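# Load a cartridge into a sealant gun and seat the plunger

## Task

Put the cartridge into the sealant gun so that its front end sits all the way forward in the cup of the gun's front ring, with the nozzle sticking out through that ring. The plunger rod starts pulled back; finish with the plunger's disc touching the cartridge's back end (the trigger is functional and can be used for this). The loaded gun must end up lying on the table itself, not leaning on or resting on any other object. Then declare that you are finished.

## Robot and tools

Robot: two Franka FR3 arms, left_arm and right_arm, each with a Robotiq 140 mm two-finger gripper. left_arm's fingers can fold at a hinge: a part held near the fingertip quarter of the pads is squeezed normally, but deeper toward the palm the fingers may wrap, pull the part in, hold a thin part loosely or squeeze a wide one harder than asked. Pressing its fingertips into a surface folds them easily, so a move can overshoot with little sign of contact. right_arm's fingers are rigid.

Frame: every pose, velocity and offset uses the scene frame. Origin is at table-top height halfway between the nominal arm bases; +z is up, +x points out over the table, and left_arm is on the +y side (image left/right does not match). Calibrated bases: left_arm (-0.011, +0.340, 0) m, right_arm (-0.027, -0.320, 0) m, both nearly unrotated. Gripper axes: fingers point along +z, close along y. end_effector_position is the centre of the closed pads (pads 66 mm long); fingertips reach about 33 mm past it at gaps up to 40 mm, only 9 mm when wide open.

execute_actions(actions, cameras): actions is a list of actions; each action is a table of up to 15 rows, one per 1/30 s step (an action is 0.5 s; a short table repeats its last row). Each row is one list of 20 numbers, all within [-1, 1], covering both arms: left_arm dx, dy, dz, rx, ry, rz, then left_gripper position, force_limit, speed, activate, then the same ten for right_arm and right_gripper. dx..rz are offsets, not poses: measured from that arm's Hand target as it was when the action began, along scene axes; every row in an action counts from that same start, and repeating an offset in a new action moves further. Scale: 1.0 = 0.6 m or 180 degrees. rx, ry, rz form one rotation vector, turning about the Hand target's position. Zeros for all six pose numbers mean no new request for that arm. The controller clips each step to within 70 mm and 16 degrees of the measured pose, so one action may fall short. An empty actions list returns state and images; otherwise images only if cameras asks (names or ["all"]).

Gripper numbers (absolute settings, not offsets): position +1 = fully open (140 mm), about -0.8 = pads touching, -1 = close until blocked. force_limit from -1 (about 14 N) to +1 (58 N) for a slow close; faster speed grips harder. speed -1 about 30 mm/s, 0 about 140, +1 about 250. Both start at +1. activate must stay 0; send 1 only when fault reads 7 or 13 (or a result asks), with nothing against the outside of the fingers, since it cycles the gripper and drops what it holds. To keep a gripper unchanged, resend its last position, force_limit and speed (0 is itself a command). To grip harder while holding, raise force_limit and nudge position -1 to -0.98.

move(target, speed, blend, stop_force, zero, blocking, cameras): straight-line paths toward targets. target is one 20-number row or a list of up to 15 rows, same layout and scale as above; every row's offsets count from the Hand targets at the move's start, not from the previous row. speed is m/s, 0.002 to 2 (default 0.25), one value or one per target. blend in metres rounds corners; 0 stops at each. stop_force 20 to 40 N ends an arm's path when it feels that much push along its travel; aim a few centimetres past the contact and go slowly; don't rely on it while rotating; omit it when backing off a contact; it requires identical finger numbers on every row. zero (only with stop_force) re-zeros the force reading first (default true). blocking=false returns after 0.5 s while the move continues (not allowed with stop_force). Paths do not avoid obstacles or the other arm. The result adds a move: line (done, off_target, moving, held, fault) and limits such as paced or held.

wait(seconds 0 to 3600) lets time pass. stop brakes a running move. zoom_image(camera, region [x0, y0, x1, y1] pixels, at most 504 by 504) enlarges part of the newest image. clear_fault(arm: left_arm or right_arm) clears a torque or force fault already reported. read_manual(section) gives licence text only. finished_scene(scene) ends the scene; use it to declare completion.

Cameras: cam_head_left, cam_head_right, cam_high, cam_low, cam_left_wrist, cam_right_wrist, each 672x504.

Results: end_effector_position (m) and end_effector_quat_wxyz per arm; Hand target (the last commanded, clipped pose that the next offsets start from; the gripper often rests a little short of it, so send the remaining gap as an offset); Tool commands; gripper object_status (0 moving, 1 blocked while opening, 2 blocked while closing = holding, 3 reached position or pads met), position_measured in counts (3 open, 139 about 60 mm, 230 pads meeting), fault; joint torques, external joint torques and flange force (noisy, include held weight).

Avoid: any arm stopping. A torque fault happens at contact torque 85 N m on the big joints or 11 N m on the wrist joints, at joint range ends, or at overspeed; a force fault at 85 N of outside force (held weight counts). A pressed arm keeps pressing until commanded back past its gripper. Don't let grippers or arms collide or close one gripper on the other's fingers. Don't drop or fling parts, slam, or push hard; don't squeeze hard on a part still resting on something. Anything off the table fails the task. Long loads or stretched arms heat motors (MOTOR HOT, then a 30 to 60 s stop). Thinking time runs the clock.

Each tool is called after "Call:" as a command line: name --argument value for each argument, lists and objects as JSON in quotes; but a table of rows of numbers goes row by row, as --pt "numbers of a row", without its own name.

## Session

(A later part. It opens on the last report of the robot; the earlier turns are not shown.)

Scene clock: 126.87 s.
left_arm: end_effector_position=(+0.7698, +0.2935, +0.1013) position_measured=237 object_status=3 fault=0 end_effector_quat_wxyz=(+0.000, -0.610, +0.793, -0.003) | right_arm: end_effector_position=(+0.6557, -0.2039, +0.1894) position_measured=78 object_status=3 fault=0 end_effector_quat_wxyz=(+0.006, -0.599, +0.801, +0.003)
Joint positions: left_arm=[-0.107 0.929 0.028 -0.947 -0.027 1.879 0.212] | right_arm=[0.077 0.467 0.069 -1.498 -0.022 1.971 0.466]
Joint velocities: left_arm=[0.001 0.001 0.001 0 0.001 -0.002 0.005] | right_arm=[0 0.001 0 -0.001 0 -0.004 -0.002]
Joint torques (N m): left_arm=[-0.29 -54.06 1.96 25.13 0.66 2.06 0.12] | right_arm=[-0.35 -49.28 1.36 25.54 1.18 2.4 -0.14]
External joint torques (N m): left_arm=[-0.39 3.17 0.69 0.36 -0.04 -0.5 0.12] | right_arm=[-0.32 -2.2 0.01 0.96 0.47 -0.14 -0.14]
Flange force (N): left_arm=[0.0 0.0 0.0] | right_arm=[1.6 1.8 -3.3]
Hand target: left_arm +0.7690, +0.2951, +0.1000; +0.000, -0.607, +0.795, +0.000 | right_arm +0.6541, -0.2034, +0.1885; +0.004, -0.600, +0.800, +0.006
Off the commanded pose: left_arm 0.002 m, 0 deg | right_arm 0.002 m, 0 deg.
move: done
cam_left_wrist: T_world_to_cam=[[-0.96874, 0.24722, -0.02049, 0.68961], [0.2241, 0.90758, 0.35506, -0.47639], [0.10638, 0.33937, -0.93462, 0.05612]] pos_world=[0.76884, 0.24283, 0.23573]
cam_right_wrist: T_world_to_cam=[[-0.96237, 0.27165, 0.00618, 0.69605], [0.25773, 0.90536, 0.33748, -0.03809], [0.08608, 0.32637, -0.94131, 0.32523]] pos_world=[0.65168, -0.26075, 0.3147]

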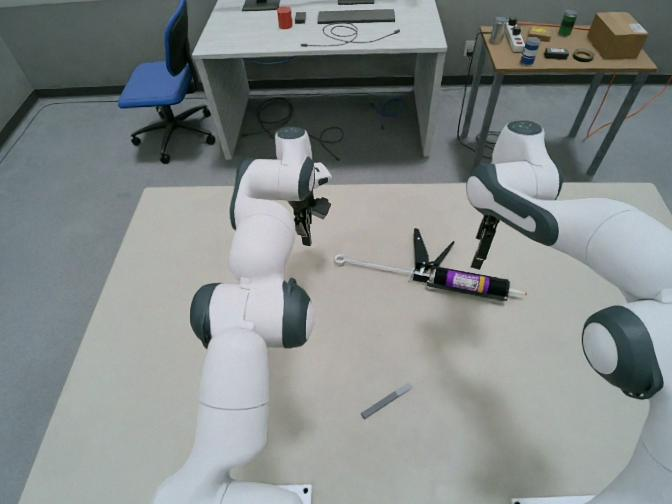

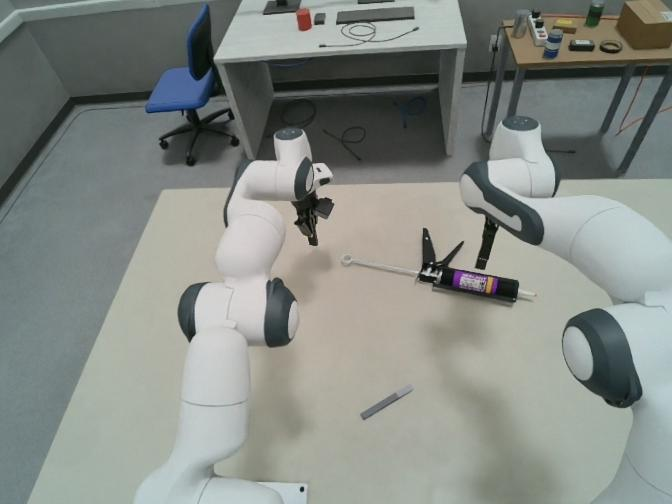

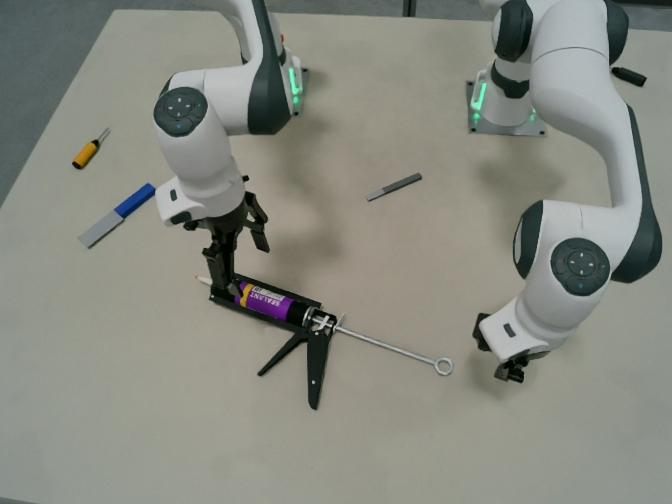

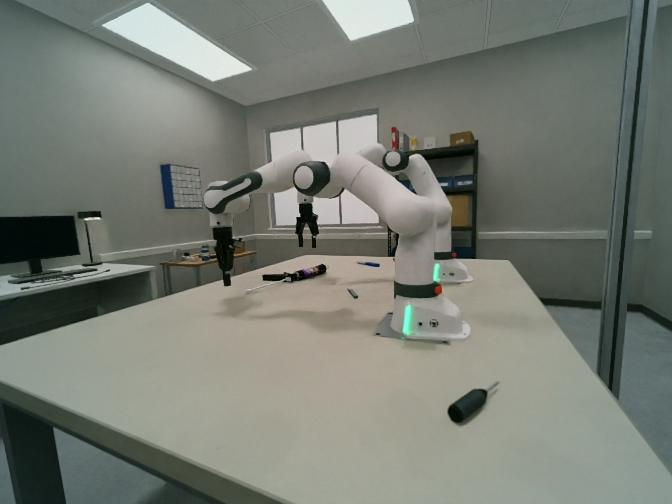

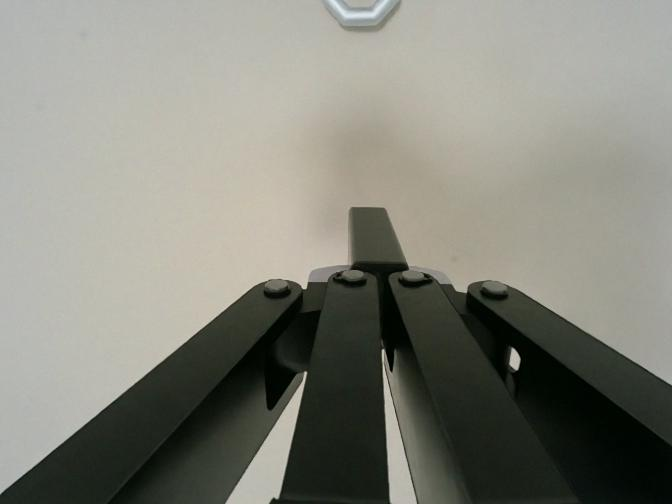

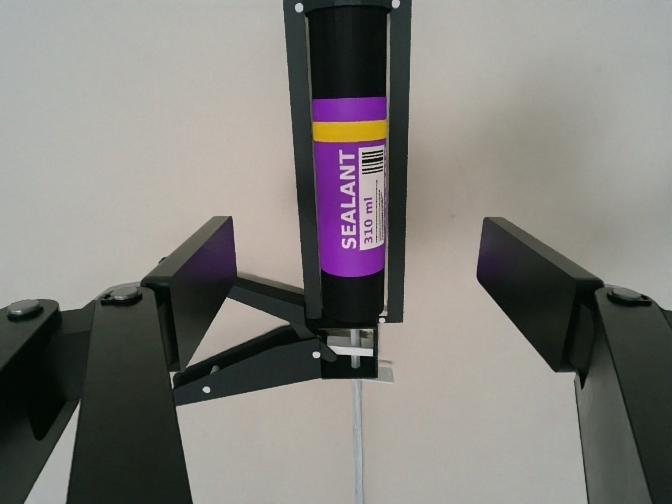

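Call:
move --target '[0,0,0,0,0,0,-1,-1,1,0,-0.04,-0.13,0,0,0,0,0.4,0,-1,0]' --cameras '["cam_right_wrist","cam_high"]'

Call:
zoom_image --camera "cam_right_wrist" --region '[250, 40, 450, 240]'

Call:
zoom_image --camera "cam_right_wrist" --region '[250, 300, 450, 504]'

Call:
zoom_image --camera "cam_high" --region '[280, 290, 350, 345]'

Scene clock: 128.67 s.
left_arm: end_effector_position=(+0.7697, +0.2935, +0.1013) position_measured=237 object_status=3 fault=0 end_effector_quat_wxyz=(+0.000, -0.609, +0.793, -0.002) | right_arm: end_effector_position=(+0.6289, -0.2820, +0.1869) position_measured=78 object_status=3 fault=0 end_effector_quat_wxyz=(+0.001, -0.598, +0.802, +0.006)
Joint positions: left_arm=[-0.107 0.929 0.028 -0.947 -0.027 1.879 0.213] | right_arm=[-0.034 0.363 0.065 -1.661 -0.012 2.017 0.353]
Joint velocities: left_arm=[within noise] | right_arm=[0 -0.001 -0.001 0 -0.001 0.001 -0.006]
Joint torques (N m): left_arm=[-0.28 -53.99 1.97 25.06 0.62 2.08 0.1] | right_arm=[-0.37 -46.66 1.01 24.82 0.93 2.81 -0.03]
External joint torques (N m): left_arm=[-0.25 3.51 0.77 0.14 -0.08 -0.5 0.1] | right_arm=[-0.24 -2.45 0.06 0.26 0.25 0.27 -0.03]
Flange force (N): left_arm=[0.0 0.0 0.0] | right_arm=[2.7 6.6 -1.7]
Hand target: left_arm +0.7690, +0.2951, +0.1000; +0.000, -0.607, +0.795, +0.000 | right_arm +0.6301, -0.2814, +0.1885; +0.004, -0.600, +0.800, +0.006
Off the commanded pose: left_arm 0.002 m, 0 deg | right_arm 0.002 m, 1 deg.
move: done
cam_right_wrist: T_world_to_cam=[[-0.96159, 0.27396, 0.01699, 0.68965], [0.26371, 0.90488, 0.33414, 0.03705], [0.07617, 0.32579, -0.94237, 0.35694]] pos_world=[0.6262, -0.33875, 0.31227]
Images, in order (width x height): cam_high 672x504, cam_right_wrist 672x504.

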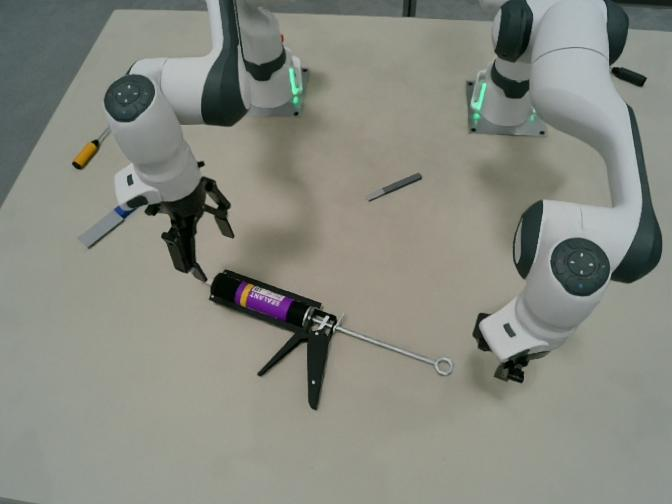

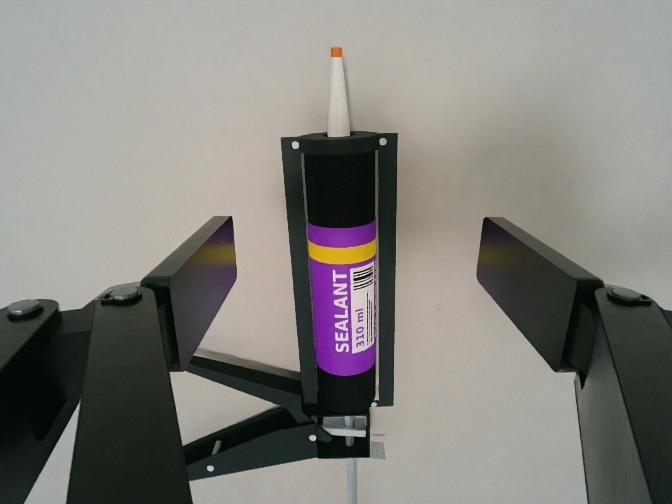

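Scaled by 2.520 from the camera's image (finer frame: 960x720).

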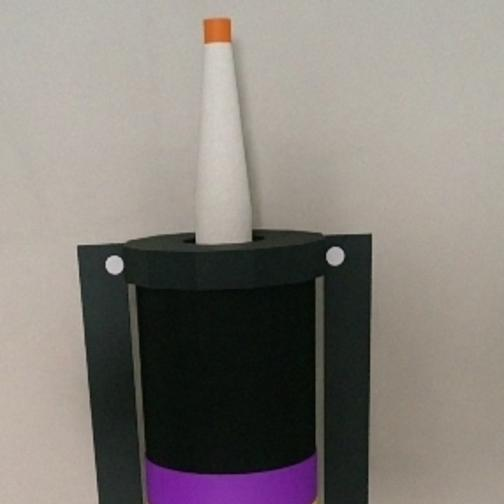

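Scaled by 2.471 from the camera's image (finer frame: 960x720).

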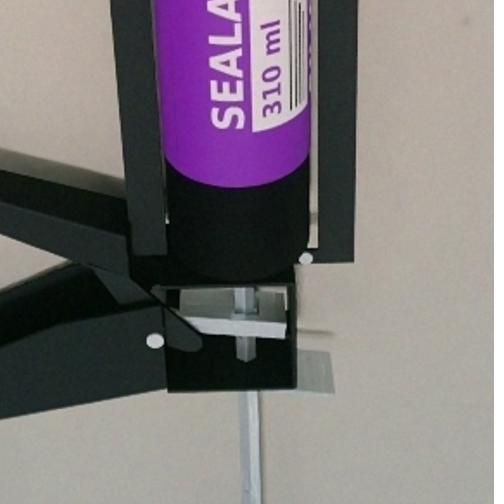

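Scaled by 7.200 from the camera's image (finer frame: 960x720).

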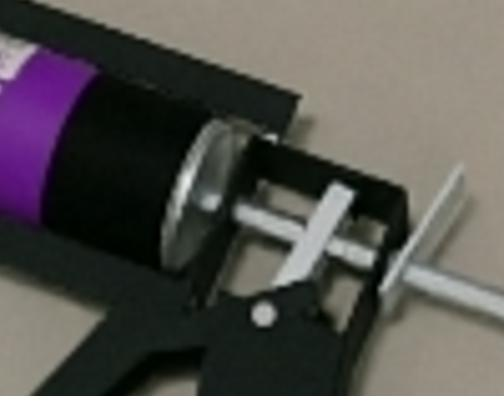

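Call:
finished_scene --scene 1

The scene is finished: the task was done.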